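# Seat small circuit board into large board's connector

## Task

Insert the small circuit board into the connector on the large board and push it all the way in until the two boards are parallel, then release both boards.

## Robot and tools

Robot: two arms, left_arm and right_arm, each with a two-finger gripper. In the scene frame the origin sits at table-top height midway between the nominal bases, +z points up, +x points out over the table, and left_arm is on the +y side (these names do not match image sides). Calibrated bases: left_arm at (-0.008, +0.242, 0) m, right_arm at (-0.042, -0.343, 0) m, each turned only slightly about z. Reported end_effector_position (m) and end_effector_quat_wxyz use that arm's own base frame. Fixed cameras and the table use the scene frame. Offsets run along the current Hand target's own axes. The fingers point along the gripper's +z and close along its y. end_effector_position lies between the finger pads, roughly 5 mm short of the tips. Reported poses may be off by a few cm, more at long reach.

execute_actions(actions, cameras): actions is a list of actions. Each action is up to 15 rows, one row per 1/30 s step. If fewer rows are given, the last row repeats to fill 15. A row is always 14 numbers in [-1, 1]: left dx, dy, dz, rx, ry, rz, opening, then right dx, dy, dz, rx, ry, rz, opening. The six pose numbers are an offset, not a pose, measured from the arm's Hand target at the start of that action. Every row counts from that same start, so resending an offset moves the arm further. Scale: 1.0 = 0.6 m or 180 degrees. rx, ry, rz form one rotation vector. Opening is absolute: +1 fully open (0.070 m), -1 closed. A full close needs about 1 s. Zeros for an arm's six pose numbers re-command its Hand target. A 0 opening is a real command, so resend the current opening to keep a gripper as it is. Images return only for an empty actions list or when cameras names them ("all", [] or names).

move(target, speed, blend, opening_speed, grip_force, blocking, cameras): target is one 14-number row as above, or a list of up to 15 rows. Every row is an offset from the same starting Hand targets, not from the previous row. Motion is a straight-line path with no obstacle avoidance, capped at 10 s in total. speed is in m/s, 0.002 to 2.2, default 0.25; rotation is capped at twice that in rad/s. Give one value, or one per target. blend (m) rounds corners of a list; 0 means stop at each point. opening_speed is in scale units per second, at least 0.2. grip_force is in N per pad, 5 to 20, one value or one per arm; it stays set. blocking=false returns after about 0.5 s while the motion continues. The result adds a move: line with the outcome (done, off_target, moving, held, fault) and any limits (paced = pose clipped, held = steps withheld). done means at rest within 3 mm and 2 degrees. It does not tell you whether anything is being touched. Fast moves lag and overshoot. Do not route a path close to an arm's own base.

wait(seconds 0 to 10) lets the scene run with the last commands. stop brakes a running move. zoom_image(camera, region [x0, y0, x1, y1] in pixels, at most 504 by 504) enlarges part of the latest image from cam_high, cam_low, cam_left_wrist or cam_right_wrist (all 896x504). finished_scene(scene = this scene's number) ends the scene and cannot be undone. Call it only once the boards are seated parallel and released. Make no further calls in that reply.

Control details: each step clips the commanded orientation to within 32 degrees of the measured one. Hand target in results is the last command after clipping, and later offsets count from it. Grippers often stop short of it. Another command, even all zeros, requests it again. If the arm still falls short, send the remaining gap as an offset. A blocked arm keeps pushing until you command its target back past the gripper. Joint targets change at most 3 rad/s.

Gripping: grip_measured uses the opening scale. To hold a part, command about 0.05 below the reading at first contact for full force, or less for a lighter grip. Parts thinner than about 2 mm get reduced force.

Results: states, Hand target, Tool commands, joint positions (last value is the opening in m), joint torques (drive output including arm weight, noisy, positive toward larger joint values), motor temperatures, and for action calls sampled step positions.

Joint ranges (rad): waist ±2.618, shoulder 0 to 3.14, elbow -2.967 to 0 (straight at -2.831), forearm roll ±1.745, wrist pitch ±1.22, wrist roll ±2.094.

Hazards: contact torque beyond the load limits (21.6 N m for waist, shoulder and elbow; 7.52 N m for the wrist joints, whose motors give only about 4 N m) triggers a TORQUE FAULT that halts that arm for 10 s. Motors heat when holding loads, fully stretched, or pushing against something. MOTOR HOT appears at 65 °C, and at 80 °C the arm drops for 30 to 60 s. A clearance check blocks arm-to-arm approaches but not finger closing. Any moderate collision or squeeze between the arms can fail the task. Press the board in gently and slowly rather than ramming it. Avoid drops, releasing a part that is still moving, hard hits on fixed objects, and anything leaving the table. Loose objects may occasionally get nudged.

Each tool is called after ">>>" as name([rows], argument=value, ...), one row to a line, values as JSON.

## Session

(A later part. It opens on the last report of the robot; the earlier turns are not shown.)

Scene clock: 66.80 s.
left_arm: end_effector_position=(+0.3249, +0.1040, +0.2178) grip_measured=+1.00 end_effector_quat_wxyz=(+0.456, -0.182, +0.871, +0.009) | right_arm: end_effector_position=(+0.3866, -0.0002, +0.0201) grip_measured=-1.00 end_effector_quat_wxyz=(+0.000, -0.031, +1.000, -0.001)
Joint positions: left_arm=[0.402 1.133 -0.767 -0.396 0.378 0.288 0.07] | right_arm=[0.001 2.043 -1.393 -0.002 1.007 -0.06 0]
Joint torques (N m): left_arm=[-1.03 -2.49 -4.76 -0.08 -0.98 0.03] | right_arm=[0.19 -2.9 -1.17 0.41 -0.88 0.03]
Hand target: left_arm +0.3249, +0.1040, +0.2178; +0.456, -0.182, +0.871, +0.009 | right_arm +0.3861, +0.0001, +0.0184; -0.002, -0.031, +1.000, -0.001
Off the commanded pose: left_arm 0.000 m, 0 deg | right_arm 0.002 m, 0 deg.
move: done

>>> move(target=[0,0,0,0,0,0,1,0.063,0,-0.05,0,0,0,-1], speed=0.15, cameras=["cam_right_wrist"])

>>> zoom_image(camera="cam_right_wrist", region=[340, 40, 560, 260])

Scene clock: 67.80 s.
left_arm: end_effector_position=(+0.3249, +0.1040, +0.2178) grip_measured=+1.00 end_effector_quat_wxyz=(+0.456, -0.182, +0.871, +0.009) | right_arm: end_effector_position=(+0.3479, -0.0018, +0.0486) grip_measured=-1.00 end_effector_quat_wxyz=(-0.002, -0.031, +1.000, +0.000)
Joint positions: left_arm=[0.402 1.133 -0.767 -0.396 0.378 0.288 0.07] | right_arm=[-0.005 1.879 -1.253 -0.001 1.036 -0.066 0]
Joint torques (N m): left_arm=[-1.12 -2.34 -4.54 -0.09 -0.96 0.03] | right_arm=[-0.61 -7.69 -5.3 -0.02 -0.32 -0.07]
Hand target: left_arm +0.3249, +0.1040, +0.2178; +0.456, -0.182, +0.871, +0.009 | right_arm +0.3484, -0.0022, +0.0485; -0.002, -0.031, +1.000, -0.001
Off the commanded pose: left_arm 0.000 m, 0 deg | right_arm 0.001 m, 0 deg.
move: done
camera_calibration:
cam_right_wrist: T_world_to_cam=[[0.0579195, -0.998162, 0.017806, -0.0263166], [-0.815175, -0.0369901, 0.578032, 0.256375], [-0.576311, -0.0479943, -0.81582, 0.36512], [0, 0, 0, 1]] pos_world=[0.420938, 0.000738837, 0.150148]
Images, in order (width x height): cam_right_wrist 896x504.

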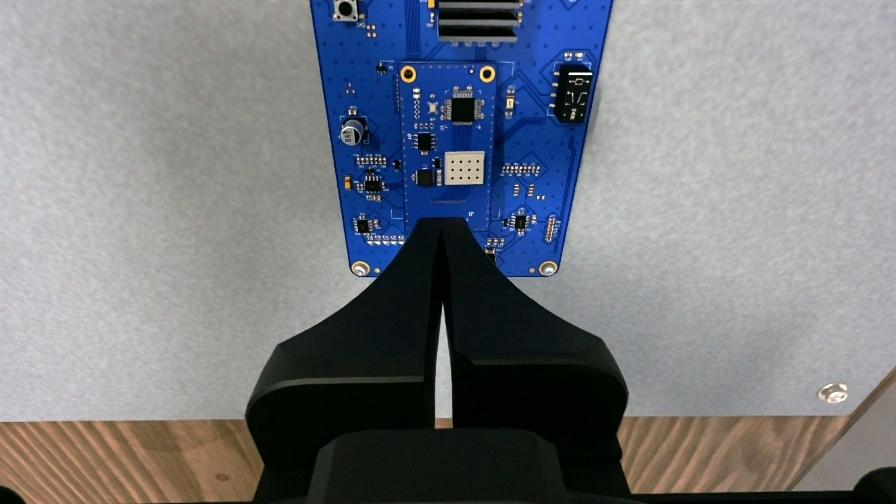

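Scaled by 2.291 from the camera's 896x504 image, which has a finer 1280x720 frame.

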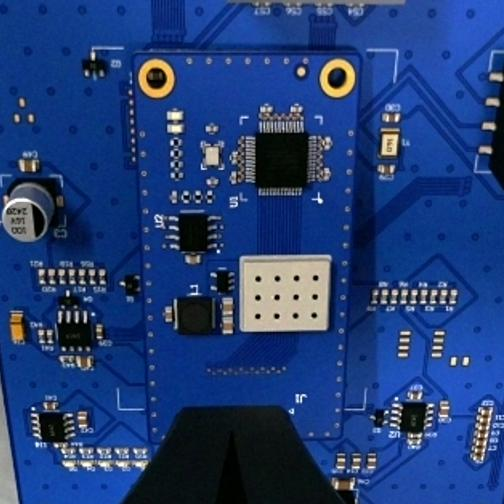

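>>> move([
  [0,0,0,0,0,0,1,0.009,-0.001,0,0,0.0165,0,0.1],
  [0,0,0,0,0,0,1,0.009,-0.001,0.0505,0,0.0165,0,0.1],
  [0,0,0,0,0,0,1,0.009,-0.001,0.0508,0,0.0165,0,-0.21],
  [0,0,0,0,0,0,1,0.009,-0.001,0.038,0,0,0,-0.21],
], speed=[0.1,0.06,0.02,0.06], cameras=["cam_right_wrist"])

>>> zoom_image(camera="cam_right_wrist", region=[340, 20, 560, 300])

Scene clock: 70.93 s.
left_arm: end_effector_position=(+0.3249, +0.1040, +0.2178) grip_measured=+1.00 end_effector_quat_wxyz=(+0.456, -0.182, +0.871, +0.009) | right_arm: end_effector_position=(+0.3431, -0.0028, +0.0260) grip_measured=-0.16 end_effector_quat_wxyz=(-0.001, -0.031, +1.000, +0.000)
Joint positions: left_arm=[0.402 1.133 -0.767 -0.396 0.378 0.288 0.07] | right_arm=[-0.007 1.901 -1.184 -0.001 0.943 -0.069 0.03]
Joint torques (N m): left_arm=[-0.82 -2.66 -4.63 -0.13 -0.95 0] | right_arm=[-0.98 -8.1 -4.25 0 -0.04 -0.08]
Hand target: left_arm +0.3249, +0.1040, +0.2178; +0.456, -0.182, +0.871, +0.009 | right_arm +0.3430, -0.0031, +0.0258; -0.002, -0.031, +1.000, -0.001
Off the commanded pose: left_arm 0.000 m, 0 deg | right_arm 0.000 m, 0 deg.
move: done
camera_calibration:
cam_right_wrist: T_world_to_cam=[[0.0581575, -0.998146, 0.0179776, -0.0266394], [-0.816362, -0.0371853, 0.576342, 0.265897], [-0.574604, -0.0481948, -0.817011, 0.343226], [0, 0, 0, 1]] pos_world=[0.415837, -0.000160766, 0.127651]
Images, in order (width x height): cam_right_wrist 896x504.

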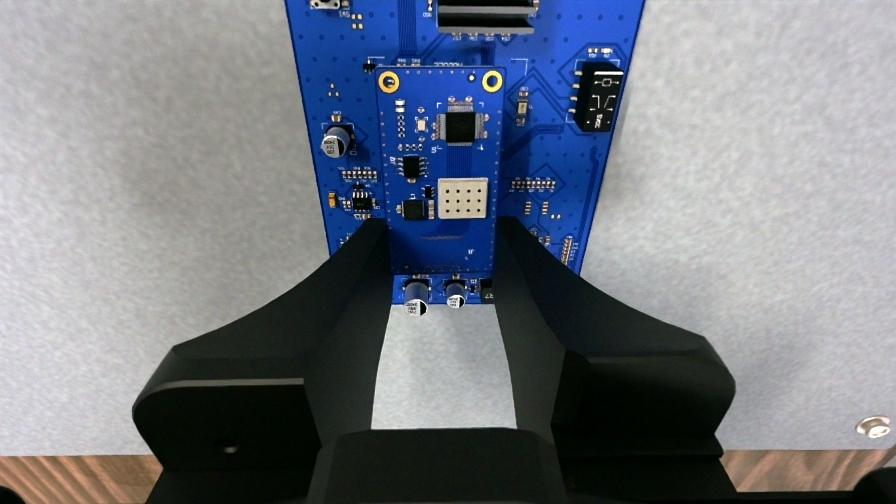

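Scaled by 1.800 from the camera's 896x504 image, which has a finer 1280x720 frame.

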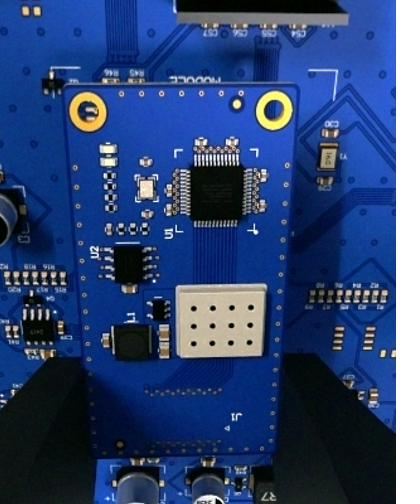

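>>> move(target=[0,0,0,0,0,0,1,0.0003,-0.0032,0.006,0,0,0,-0.21], speed=0.03, cameras=["cam_right_wrist"])

>>> zoom_image(camera="cam_right_wrist", region=[340, 30, 560, 120])

>>> zoom_image(camera="cam_right_wrist", region=[370, 210, 520, 300])

Scene clock: 73.87 s.
left_arm: end_effector_position=(+0.3249, +0.1040, +0.2178) grip_measured=+1.00 end_effector_quat_wxyz=(+0.456, -0.182, +0.871, +0.009) | right_arm: end_effector_position=(+0.3433, -0.0051, +0.0225) grip_measured=-0.16 end_effector_quat_wxyz=(-0.001, -0.030, +1.000, +0.000)
Joint positions: left_arm=[0.402 1.133 -0.767 -0.396 0.378 0.288 0.07] | right_arm=[-0.014 1.907 -1.178 -0.001 0.931 -0.074 0.03]
Joint torques (N m): left_arm=[-1.02 -2.39 -4.57 -0.1 -0.96 0.07] | right_arm=[-0.5 -8.17 -3.76 -0.02 -0.17 -0.07]
Hand target: left_arm +0.3249, +0.1040, +0.2178; +0.456, -0.182, +0.871, +0.009 | right_arm +0.3429, -0.0051, +0.0222; -0.002, -0.031, +1.000, -0.001
Off the commanded pose: left_arm 0.000 m, 0 deg | right_arm 0.000 m, 0 deg.
move: done
camera_calibration:
cam_right_wrist: T_world_to_cam=[[0.0565697, -0.998236, 0.018, -0.0283299], [-0.816692, -0.0358961, 0.575956, 0.268117], [-0.574294, -0.0472821, -0.817283, 0.340354], [0, 0, 0, 1]] pos_world=[0.416035, -0.00256288, 0.124251]
Images, in order (width x height): cam_right_wrist 896x504.

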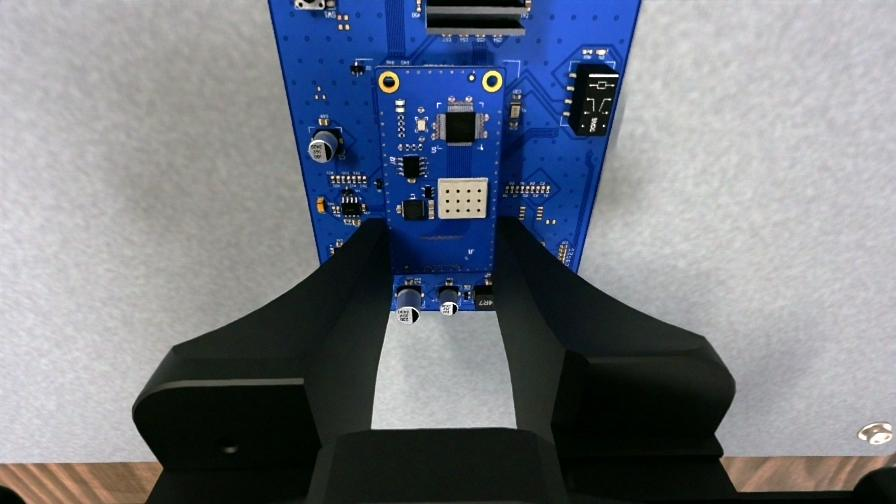

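Scaled by 2.291 from the camera's 896x504 image, which has a finer 1280x720 frame.

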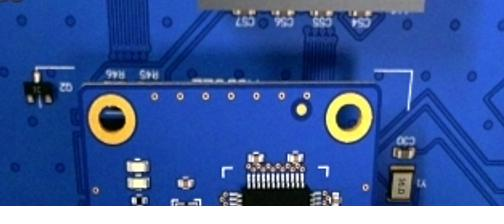

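Scaled by 3.360 from the camera's 896x504 image, which has a finer 1280x720 frame.

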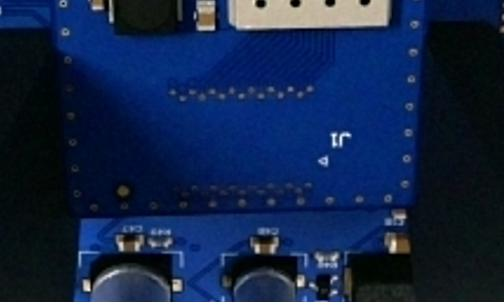

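>>> move([
  [0,0,0,0,0,0,1,0,0.0006,0.002,0,0,0,-0.21],
  [0,0,0,0,0,0,1,0,0.0006,0.008,0,0,0,-0.21],
], speed=0.02)

>>> move(target=[0,0,0,0,0,0,1,0,0,0.004,0,0,0,-0.21], speed=0.02, cameras=["cam_right_wrist"])

>>> zoom_image(camera="cam_right_wrist", region=[340, 30, 560, 120])

Scene clock: 75.03 s.
left_arm: end_effector_position=(+0.3249, +0.1040, +0.2178) grip_measured=+1.00 end_effector_quat_wxyz=(+0.456, -0.182, +0.871, +0.009) | right_arm: end_effector_position=(+0.3426, -0.0047, +0.0172) grip_measured=-0.16 end_effector_quat_wxyz=(-0.002, -0.031, +1.000, +0.000)
Joint positions: left_arm=[0.402 1.133 -0.767 -0.396 0.378 0.288 0.07] | right_arm=[-0.013 1.917 -1.169 -0.001 0.914 -0.074 0.03]
Joint torques (N m): left_arm=[-1 -2.48 -4.72 -0.09 -0.96 0.04] | right_arm=[0.25 -7.86 -4.4 -0.17 -0.36 0.02]
Hand target: left_arm +0.3249, +0.1040, +0.2178; +0.456, -0.182, +0.871, +0.009 | right_arm +0.3429, -0.0047, +0.0174; -0.002, -0.031, +1.000, -0.001
Off the commanded pose: left_arm 0.000 m, 0 deg | right_arm 0.000 m, 0 deg.
move: done

Scene clock: 75.83 s.
left_arm: end_effector_position=(+0.3249, +0.1040, +0.2178) grip_measured=+1.00 end_effector_quat_wxyz=(+0.456, -0.182, +0.871, +0.009) | right_arm: end_effector_position=(+0.3430, -0.0047, +0.0156) grip_measured=-0.15 end_effector_quat_wxyz=(-0.001, -0.031, +1.000, +0.000)
Joint positions: left_arm=[0.402 1.133 -0.767 -0.396 0.378 0.288 0.07] | right_arm=[-0.013 1.92 -1.166 -0.001 0.906 -0.074 0.03]
Joint torques (N m): left_arm=[-0.99 -2.77 -4.73 -0.06 -0.96 0.04] | right_arm=[-0.24 -2.76 -3.48 -0.35 -1.98 -0.03]
Hand target: left_arm +0.3249, +0.1040, +0.2178; +0.456, -0.182, +0.871, +0.009 | right_arm +0.3429, -0.0047, +0.0150; -0.002, -0.031, +1.000, -0.001
Off the commanded pose: left_arm 0.000 m, 0 deg | right_arm 0.001 m, 0 deg.
move: done
camera_calibration:
cam_right_wrist: T_world_to_cam=[[0.0574334, -0.998187, 0.0179922, -0.0281464], [-0.816436, -0.0365886, 0.576275, 0.271717], [-0.574572, -0.0477869, -0.817058, 0.33465], [0, 0, 0, 1]] pos_world=[0.415736, -0.00216173, 0.117351]
Images, in order (width x height): cam_right_wrist 896x504.

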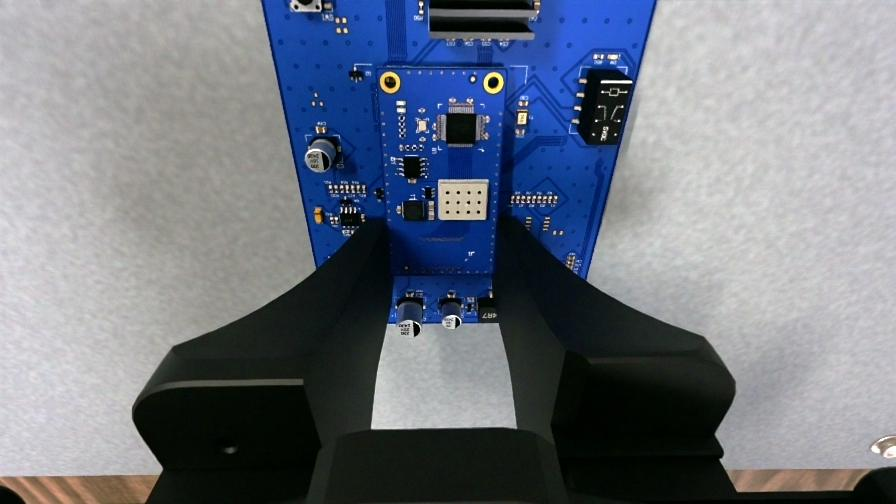

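Scaled by 2.291 from the camera's 896x504 image, which has a finer 1280x720 frame.

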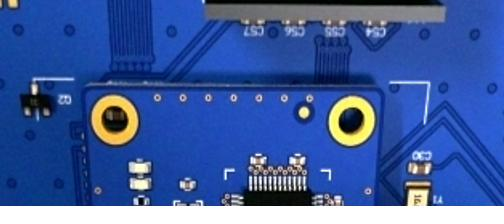

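>>> move(target=[0,0,0,0,0,0,1,-0.0012,0,0.0015,0,0,0,-0.21], speed=0.01)

>>> move(target=[0,0,0,0,0,0,1,-0.0012,0,0.001,0,0,0,-0.21], speed=0.01, cameras=["cam_right_wrist"])

>>> zoom_image(camera="cam_right_wrist", region=[340, 30, 560, 120])

Scene clock: 76.80 s.
left_arm: end_effector_position=(+0.3249, +0.1040, +0.2178) grip_measured=+1.00 end_effector_quat_wxyz=(+0.456, -0.182, +0.871, +0.009) | right_arm: end_effector_position=(+0.3431, -0.0047, +0.0139) grip_measured=-0.15 end_effector_quat_wxyz=(-0.002, -0.031, +1.000, +0.000)
Joint positions: left_arm=[0.402 1.133 -0.767 -0.396 0.378 0.288 0.07] | right_arm=[-0.013 1.925 -1.167 -0.001 0.904 -0.074 0.03]
Joint torques (N m): left_arm=[-1 -2.57 -4.59 -0.09 -0.95 0.04] | right_arm=[-0.84 -2.77 -4.92 -0.57 -2.08 -0.03]
Hand target: left_arm +0.3249, +0.1040, +0.2178; +0.456, -0.182, +0.871, +0.009 | right_arm +0.3436, -0.0047, +0.0141; -0.002, -0.031, +1.000, -0.001
Off the commanded pose: left_arm 0.000 m, 0 deg | right_arm 0.001 m, 0 deg.
move: done

Scene clock: 77.50 s.
left_arm: end_effector_position=(+0.3249, +0.1040, +0.2178) grip_measured=+1.00 end_effector_quat_wxyz=(+0.456, -0.182, +0.871, +0.009) | right_arm: end_effector_position=(+0.3438, -0.0048, +0.0135) grip_measured=-0.15 end_effector_quat_wxyz=(-0.002, -0.031, +1.000, +0.000)
Joint positions: left_arm=[0.402 1.133 -0.767 -0.396 0.378 0.288 0.07] | right_arm=[-0.013 1.928 -1.17 -0.001 0.904 -0.074 0.03]
Joint torques (N m): left_arm=[-0.96 -2.5 -4.67 -0.09 -0.97 0.05] | right_arm=[-1.02 -1.93 -6.27 -0.74 -3.27 0.02]
Hand target: left_arm +0.3249, +0.1040, +0.2178; +0.456, -0.182, +0.871, +0.009 | right_arm +0.3443, -0.0046, +0.0135; -0.002, -0.031, +1.000, -0.001
Off the commanded pose: left_arm 0.000 m, 0 deg | right_arm 0.001 m, 0 deg.
move: done
camera_calibration:
cam_right_wrist: T_world_to_cam=[[0.0575115, -0.998188, 0.017697, -0.0281668], [-0.814861, -0.0366928, 0.578494, 0.273032], [-0.576796, -0.0476907, -0.815495, 0.334148], [0, 0, 0, 1]] pos_world=[0.416838, -0.00216177, 0.115047]
Images, in order (width x height): cam_right_wrist 896x504.

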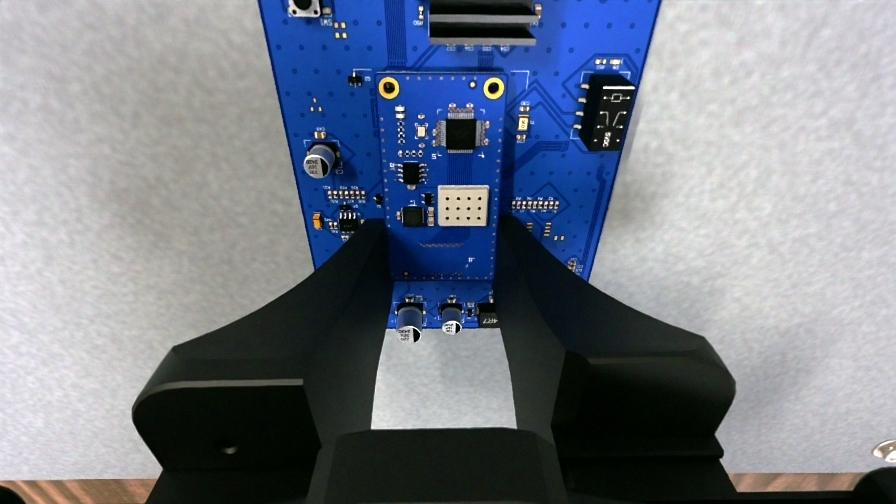

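Scaled by 2.291 from the camera's 896x504 image, which has a finer 1280x720 frame.

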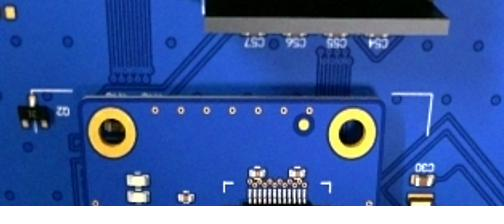

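>>> move([
  [0,0,0,0,0,0,1,0.0008,0.0003,-0.001,0,0,0,0],
  [0,0,0,0,0,0,1,0.0008,0.0003,-0.035,0,0,0,0],
], speed=0.08, cameras=["cam_right_wrist"])

>>> zoom_image(camera="cam_right_wrist", region=[340, 30, 560, 250])

Scene clock: 79.37 s.
left_arm: end_effector_position=(+0.3249, +0.1040, +0.2178) grip_measured=+1.00 end_effector_quat_wxyz=(+0.456, -0.182, +0.871, +0.009) | right_arm: end_effector_position=(+0.3437, -0.0045, +0.0346) grip_measured=+0.00 end_effector_quat_wxyz=(-0.002, -0.031, +1.000, -0.001)
Joint positions: left_arm=[0.402 1.133 -0.767 -0.396 0.378 0.288 0.07] | right_arm=[-0.012 1.889 -1.204 -0.001 0.977 -0.073 0.035]
Joint torques (N m): left_arm=[-1.04 -2.7 -4.69 -0.1 -0.93 0.05] | right_arm=[0.09 -8.35 -4.23 -0.04 -0.18 -0.1]
Hand target: left_arm +0.3249, +0.1040, +0.2178; +0.456, -0.182, +0.871, +0.009 | right_arm +0.3439, -0.0045, +0.0345; -0.002, -0.031, +1.000, -0.001
Off the commanded pose: left_arm 0.000 m, 0 deg | right_arm 0.000 m, 0 deg.
move: done
camera_calibration:
cam_right_wrist: T_world_to_cam=[[0.0576955, -0.998168, 0.0182264, -0.0283774], [-0.815482, -0.0365886, 0.577625, 0.261049], [-0.5759, -0.0481896, -0.816099, 0.350963], [0, 0, 0, 1]] pos_world=[0.416637, -0.00186124, 0.136149]
Images, in order (width x height): cam_right_wrist 896x504.

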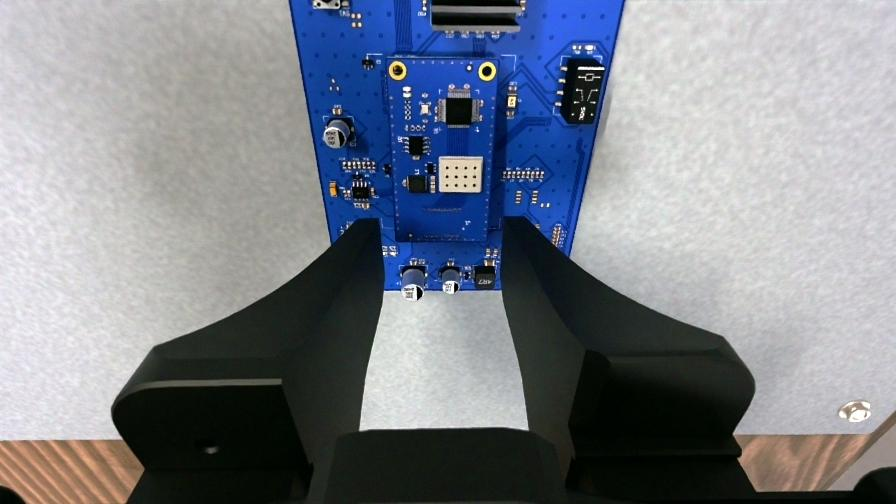

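Scaled by 2.291 from the camera's 896x504 image, which has a finer 1280x720 frame.

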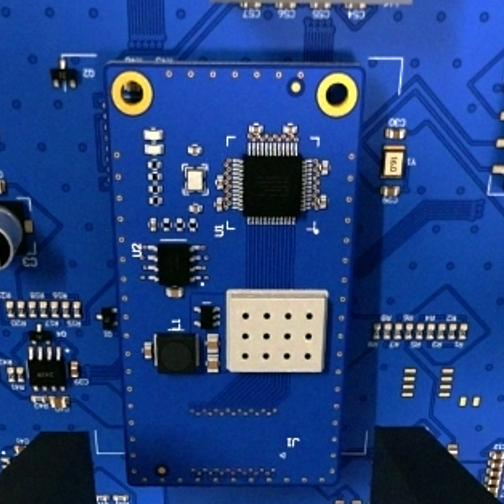

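>>> move([
  [0,0,0,0,0,0,1,0.0067,0,0,0,0,0,-1],
  [0,0,0,0,0,0,1,0.0067,0,0.018,0,0,0,-1],
  [0,0,0,0,0,0,1,0.0067,0,0.032,0,0,0,-1],
], speed=[0.1,0.06,0.02], opening_speed=2, cameras=["cam_right_wrist"])

>>> zoom_image(camera="cam_right_wrist", region=[340, 30, 560, 250])

Scene clock: 81.47 s.
left_arm: end_effector_position=(+0.3249, +0.1040, +0.2178) grip_measured=+1.00 end_effector_quat_wxyz=(+0.456, -0.182, +0.871, +0.009) | right_arm: end_effector_position=(+0.3396, -0.0047, +0.0208) grip_measured=-1.00 end_effector_quat_wxyz=(+0.000, -0.030, +1.000, -0.001)
Joint positions: left_arm=[0.402 1.133 -0.767 -0.396 0.378 0.288 0.07] | right_arm=[-0.013 1.898 -1.156 -0.001 0.915 -0.073 0]
Joint torques (N m): left_arm=[-0.88 -2.41 -4.7 -0.09 -0.97 0.04] | right_arm=[-0.62 11.19 3.76 -0.03 -3.68 -0.05]
Hand target: left_arm +0.3249, +0.1040, +0.2178; +0.456, -0.182, +0.871, +0.009 | right_arm +0.3398, -0.0047, +0.0153; -0.002, -0.031, +1.000, -0.001
Off the commanded pose: left_arm 0.000 m, 0 deg | right_arm 0.005 m, 0 deg.
move: off_target (right_arm)
camera_calibration:
cam_right_wrist: T_world_to_cam=[[0.0568438, -0.998214, 0.018383, -0.0278405], [-0.817764, -0.0359894, 0.574427, 0.266495], [-0.57274, -0.0476856, -0.818349, 0.336317], [0, 0, 0, 1]] pos_world=[0.412135, -0.00216232, 0.122654]
Images, in order (width x height): cam_right_wrist 896x504.

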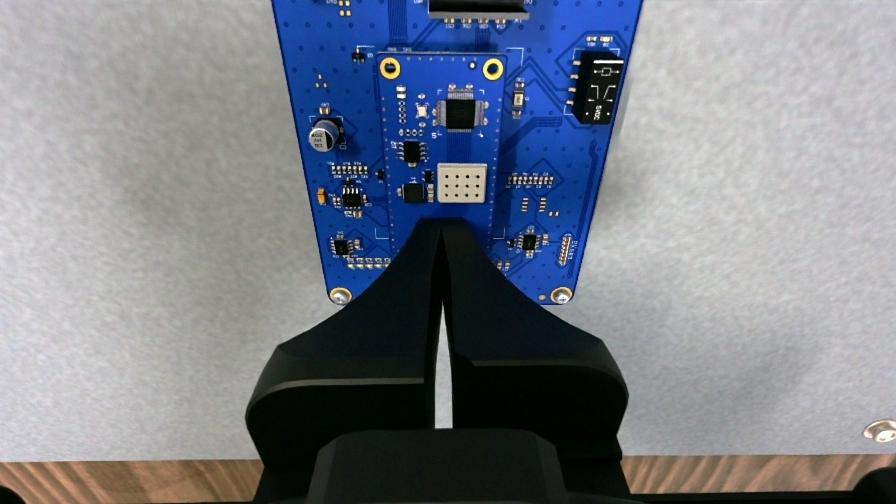

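Scaled by 2.291 from the camera's 896x504 image, which has a finer 1280x720 frame.

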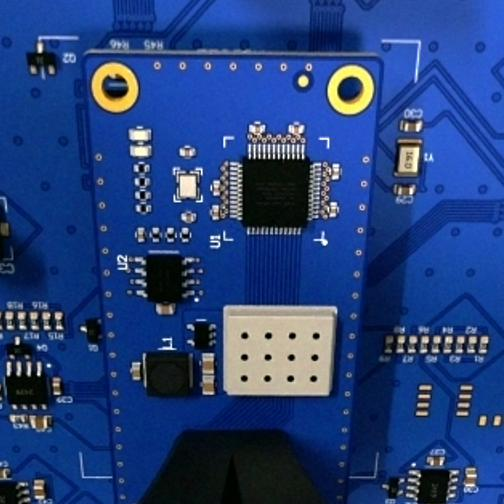

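>>> move([
  [0,0,0,0,0,0,1,0,0,-0.004,0,0,0,-1],
  [0,0,0,0,0,0,1,-0.0025,0,-0.004,0,0,0,-1],
], speed=0.01)

>>> move(target=[0,0,0,0,0,0,1,0,0.0015,0,0,0,0,-1], speed=0.01)

>>> move(target=[0,0,0,0,0,0,1,0,0,0.007,0,0,0,-1], speed=0.02, cameras=["cam_right_wrist"])

>>> zoom_image(camera="cam_right_wrist", region=[340, 30, 560, 250])

Scene clock: 83.07 s.
left_arm: end_effector_position=(+0.3249, +0.1040, +0.2178) grip_measured=+1.00 end_effector_quat_wxyz=(+0.456, -0.182, +0.871, +0.009) | right_arm: end_effector_position=(+0.3396, -0.0047, +0.0210) grip_measured=-1.00 end_effector_quat_wxyz=(-0.003, -0.030, +1.000, +0.000)
Joint positions: left_arm=[0.402 1.133 -0.767 -0.396 0.378 0.288 0.07] | right_arm=[-0.013 1.902 -1.162 -0.001 0.924 -0.073 0]
Joint torques (N m): left_arm=[-1.03 -2.46 -4.58 -0.09 -0.96 0.04] | right_arm=[-0.26 9.58 0.55 -0.05 -3.66 0.07]
Motor temperatures (°C): left_arm=[31 34 34 35 34 33] | right_arm=[31 39 33 35 43 37]
Hand target: left_arm +0.3249, +0.1040, +0.2178; +0.456, -0.182, +0.871, +0.009 | right_arm +0.3413, -0.0046, +0.0177; -0.002, -0.031, +1.000, -0.001
Off the commanded pose: left_arm 0.000 m, 0 deg | right_arm 0.004 m, 0 deg.
move: off_target (right_arm)

Scene clock: 83.77 s.
left_arm: end_effector_position=(+0.3249, +0.1040, +0.2178) grip_measured=+1.00 end_effector_quat_wxyz=(+0.456, -0.182, +0.871, +0.009) | right_arm: end_effector_position=(+0.3396, -0.0046, +0.0210) grip_measured=-1.00 end_effector_quat_wxyz=(-0.003, -0.030, +1.000, -0.001)
Joint positions: left_arm=[0.402 1.133 -0.767 -0.396 0.378 0.288 0.07] | right_arm=[-0.012 1.902 -1.162 -0.002 0.924 -0.071 0]
Joint torques (N m): left_arm=[-1.13 -2.59 -4.51 -0.1 -0.93 0.05] | right_arm=[1.95 9.51 1.81 0.63 -3.66 0.05]
Hand target: left_arm +0.3249, +0.1040, +0.2178; +0.456, -0.182, +0.871, +0.009 | right_arm +0.3413, -0.0037, +0.0177; -0.002, -0.031, +1.000, -0.001
Off the commanded pose: left_arm 0.000 m, 0 deg | right_arm 0.004 m, 0 deg.
move: off_target (right_arm)

Scene clock: 84.53 s.
left_arm: end_effector_position=(+0.3249, +0.1040, +0.2178) grip_measured=+1.00 end_effector_quat_wxyz=(+0.456, -0.182, +0.871, +0.009) | right_arm: end_effector_position=(+0.3395, -0.0043, +0.0207) grip_measured=-1.00 end_effector_quat_wxyz=(+0.000, -0.031, +1.000, -0.001)
Joint positions: left_arm=[0.402 1.133 -0.767 -0.396 0.378 0.288 0.07] | right_arm=[-0.011 1.899 -1.156 -0.002 0.916 -0.071 0]
Joint torques (N m): left_arm=[-0.97 -2.52 -4.74 -0.09 -0.93 0.04] | right_arm=[3.53 13.65 5.29 1.51 -3.61 0.01]
Hand target: left_arm +0.3249, +0.1040, +0.2178; +0.456, -0.182, +0.871, +0.009 | right_arm +0.3413, -0.0037, +0.0135; -0.002, -0.031, +1.000, -0.001
Off the commanded pose: left_arm 0.000 m, 0 deg | right_arm 0.007 m, 0 deg.
move: off_target (right_arm)
camera_calibration:
cam_right_wrist: T_world_to_cam=[[0.0574245, -0.998166, 0.0191682, -0.0275721], [-0.817376, -0.035982, 0.57498, 0.266405], [-0.573235, -0.0486856, -0.817943, 0.336335], [0, 0, 0, 1]] pos_world=[0.412135, -0.0015611, 0.122454]
Images, in order (width x height): cam_right_wrist 896x504.

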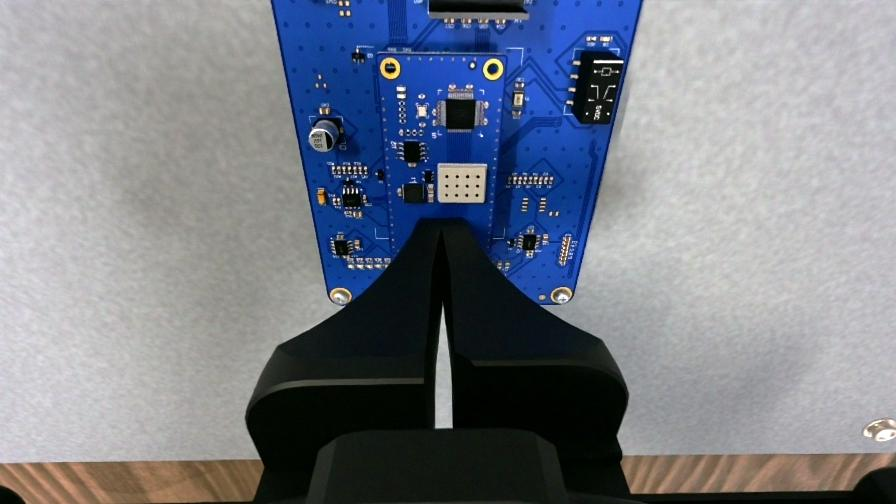

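Scaled by 2.291 from the camera's 896x504 image, which has a finer 1280x720 frame.

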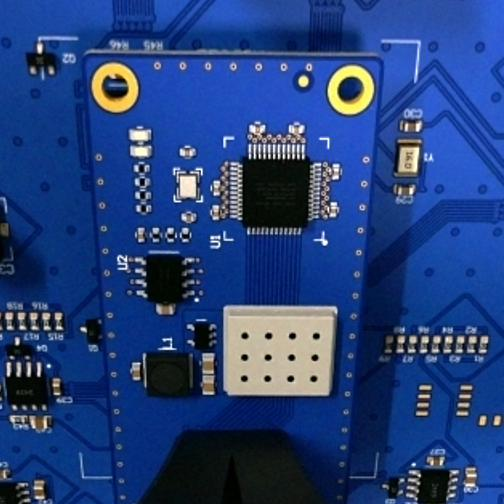

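>>> move([
  [0,0,0,0,0,0,1,0.0025,-0.001,-0.01,0,0,0,-1],
  [0,0,0,0,0,0,1,-0.004,0,-0.03,0,0,0,-1],
], speed=0.08, cameras=["cam_right_wrist"])

>>> zoom_image(camera="cam_right_wrist", region=[340, 30, 560, 250])

Scene clock: 89.10 s.
left_arm: end_effector_position=(+0.3249, +0.1040, +0.2178) grip_measured=+1.00 end_effector_quat_wxyz=(+0.456, -0.182, +0.871, +0.009) | right_arm: end_effector_position=(+0.3432, -0.0032, +0.0311) grip_measured=-1.00 end_effector_quat_wxyz=(-0.003, -0.031, +1.000, +0.000)
Joint positions: left_arm=[0.402 1.133 -0.767 -0.396 0.378 0.288 0.07] | right_arm=[-0.009 1.894 -1.197 -0.001 0.966 -0.071 0]
Joint torques (N m): left_arm=[-1.18 -2.58 -4.6 -0.11 -0.96 0.02] | right_arm=[-0.42 -9.69 -4.91 -0.01 -0.23 0.06]
Motor temperatures (°C): left_arm=[31 34 34 35 34 33] | right_arm=[31 41 33 37 50 37]
Hand target: left_arm +0.3249, +0.1040, +0.2178; +0.456, -0.182, +0.871, +0.009 | right_arm +0.3437, -0.0036, +0.0315; -0.002, -0.031, +1.000, -0.001
Off the commanded pose: left_arm 0.000 m, 0 deg | right_arm 0.001 m, 0 deg.
move: done
camera_calibration:
cam_right_wrist: T_world_to_cam=[[0.0588747, -0.998108, 0.0177094, -0.027418], [-0.814623, -0.0377827, 0.57876, 0.262426], [-0.576996, -0.0485007, -0.815306, 0.348265], [0, 0, 0, 1]] pos_world=[0.416339, -0.000559928, 0.132547]
Images, in order (width x height): cam_right_wrist 896x504.

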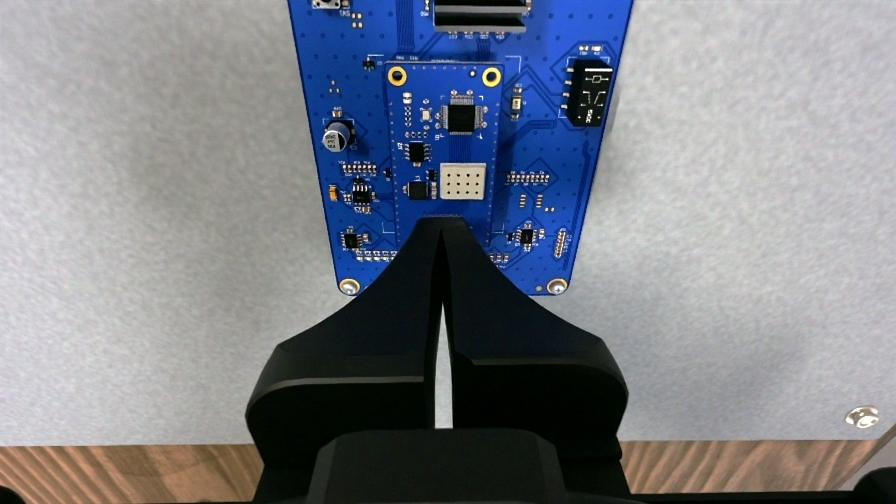

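Scaled by 2.291 from the camera's 896x504 image, which has a finer 1280x720 frame.

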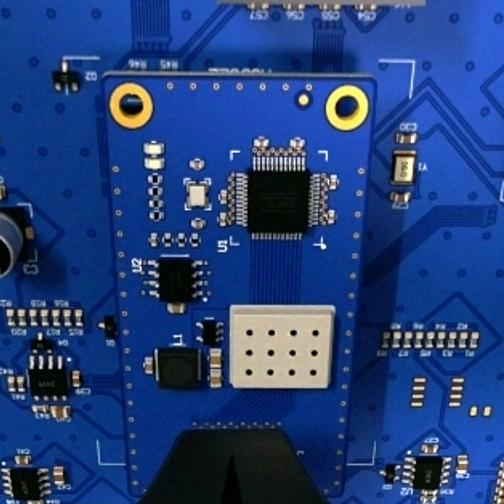

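>>> move([
  [0,0,0,0,0,0,1,0,0,0.015,0,0,0,-1],
  [0,0,0,0,0,0,1,0,0,0.032,0,0,0,-1],
], speed=[0.06,0.02])

>>> move([
  [0,0,0,0,0,0,1,0,0,-0.018,0,0,0,-1],
  [0,0,0,0,0,0,1,0,0,-0.035,0,0,0,-1],
], speed=0.1, cameras=["cam_right_wrist"])

>>> zoom_image(camera="cam_right_wrist", region=[340, 30, 560, 250])

Scene clock: 90.93 s.
left_arm: end_effector_position=(+0.3249, +0.1040, +0.2178) grip_measured=+1.00 end_effector_quat_wxyz=(+0.456, -0.182, +0.871, +0.009) | right_arm: end_effector_position=(+0.3432, -0.0032, +0.0203) grip_measured=-1.00 end_effector_quat_wxyz=(+0.003, -0.031, +1.000, -0.001)
Joint positions: left_arm=[0.402 1.133 -0.767 -0.396 0.378 0.288 0.07] | right_arm=[-0.009 1.906 -1.166 -0.001 0.911 -0.071 0]
Joint torques (N m): left_arm=[-0.84 -2.64 -4.68 -0.09 -0.94 0.05] | right_arm=[-0.62 15.03 6.18 -0.05 -3.69 0.06]
Hand target: left_arm +0.3249, +0.1040, +0.2178; +0.456, -0.182, +0.871, +0.009 | right_arm +0.3437, -0.0036, +0.0123; -0.002, -0.031, +1.000, -0.001
Off the commanded pose: left_arm 0.000 m, 0 deg | right_arm 0.008 m, 1 deg.
move: off_target (right_arm)

Scene clock: 92.33 s.
left_arm: end_effector_position=(+0.3249, +0.1040, +0.2178) grip_measured=+1.00 end_effector_quat_wxyz=(+0.456, -0.182, +0.871, +0.009) | right_arm: end_effector_position=(+0.3434, -0.0032, +0.0326) grip_measured=-1.00 end_effector_quat_wxyz=(-0.002, -0.031, +1.000, +0.000)
Joint positions: left_arm=[0.402 1.133 -0.767 -0.396 0.378 0.288 0.07] | right_arm=[-0.009 1.892 -1.2 -0.001 0.971 -0.071 0]
Joint torques (N m): left_arm=[-1.04 -2.68 -4.66 -0.07 -0.98 0.06] | right_arm=[-0.43 -9.63 -5.13 0.04 0.07 0.01]
Hand target: left_arm +0.3249, +0.1040, +0.2178; +0.456, -0.182, +0.871, +0.009 | right_arm +0.3437, -0.0036, +0.0333; -0.002, -0.031, +1.000, -0.001
Off the commanded pose: left_arm 0.000 m, 0 deg | right_arm 0.001 m, 0 deg.
move: done
camera_calibration:
cam_right_wrist: T_world_to_cam=[[0.0588715, -0.998108, 0.0177219, -0.0274526], [-0.814784, -0.0377863, 0.578533, 0.261678], [-0.576768, -0.0484986, -0.815467, 0.349554], [0, 0, 0, 1]] pos_world=[0.416439, -0.000559928, 0.134147]
Images, in order (width x height): cam_right_wrist 896x504.

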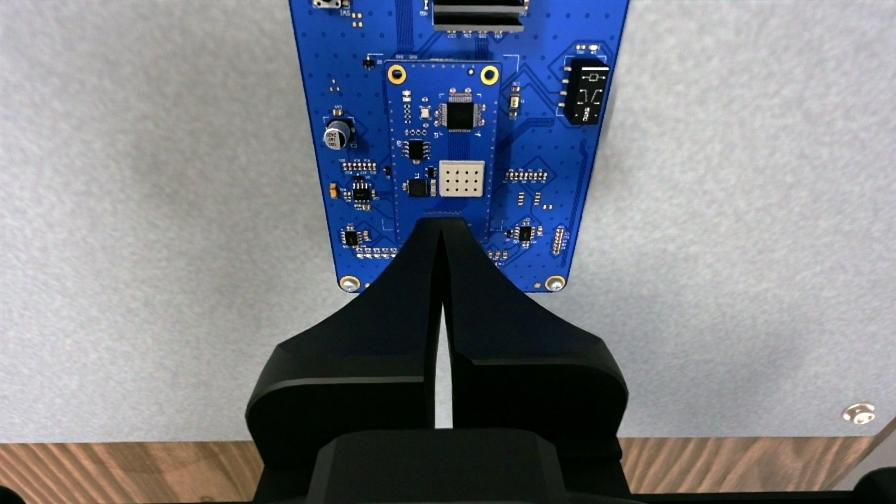

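Scaled by 2.291 from the camera's 896x504 image, which has a finer 1280x720 frame.

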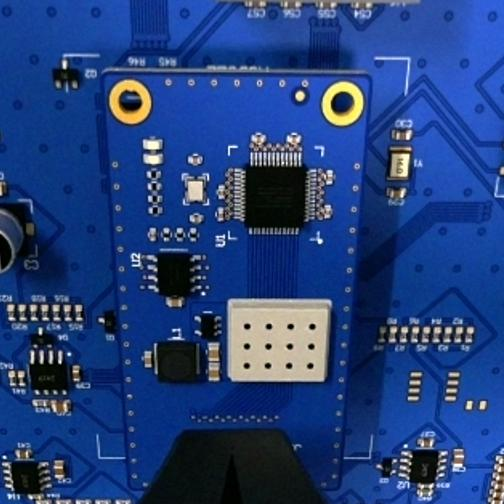

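>>> finished_scene(scene=3)

The scene is finished: the task was done.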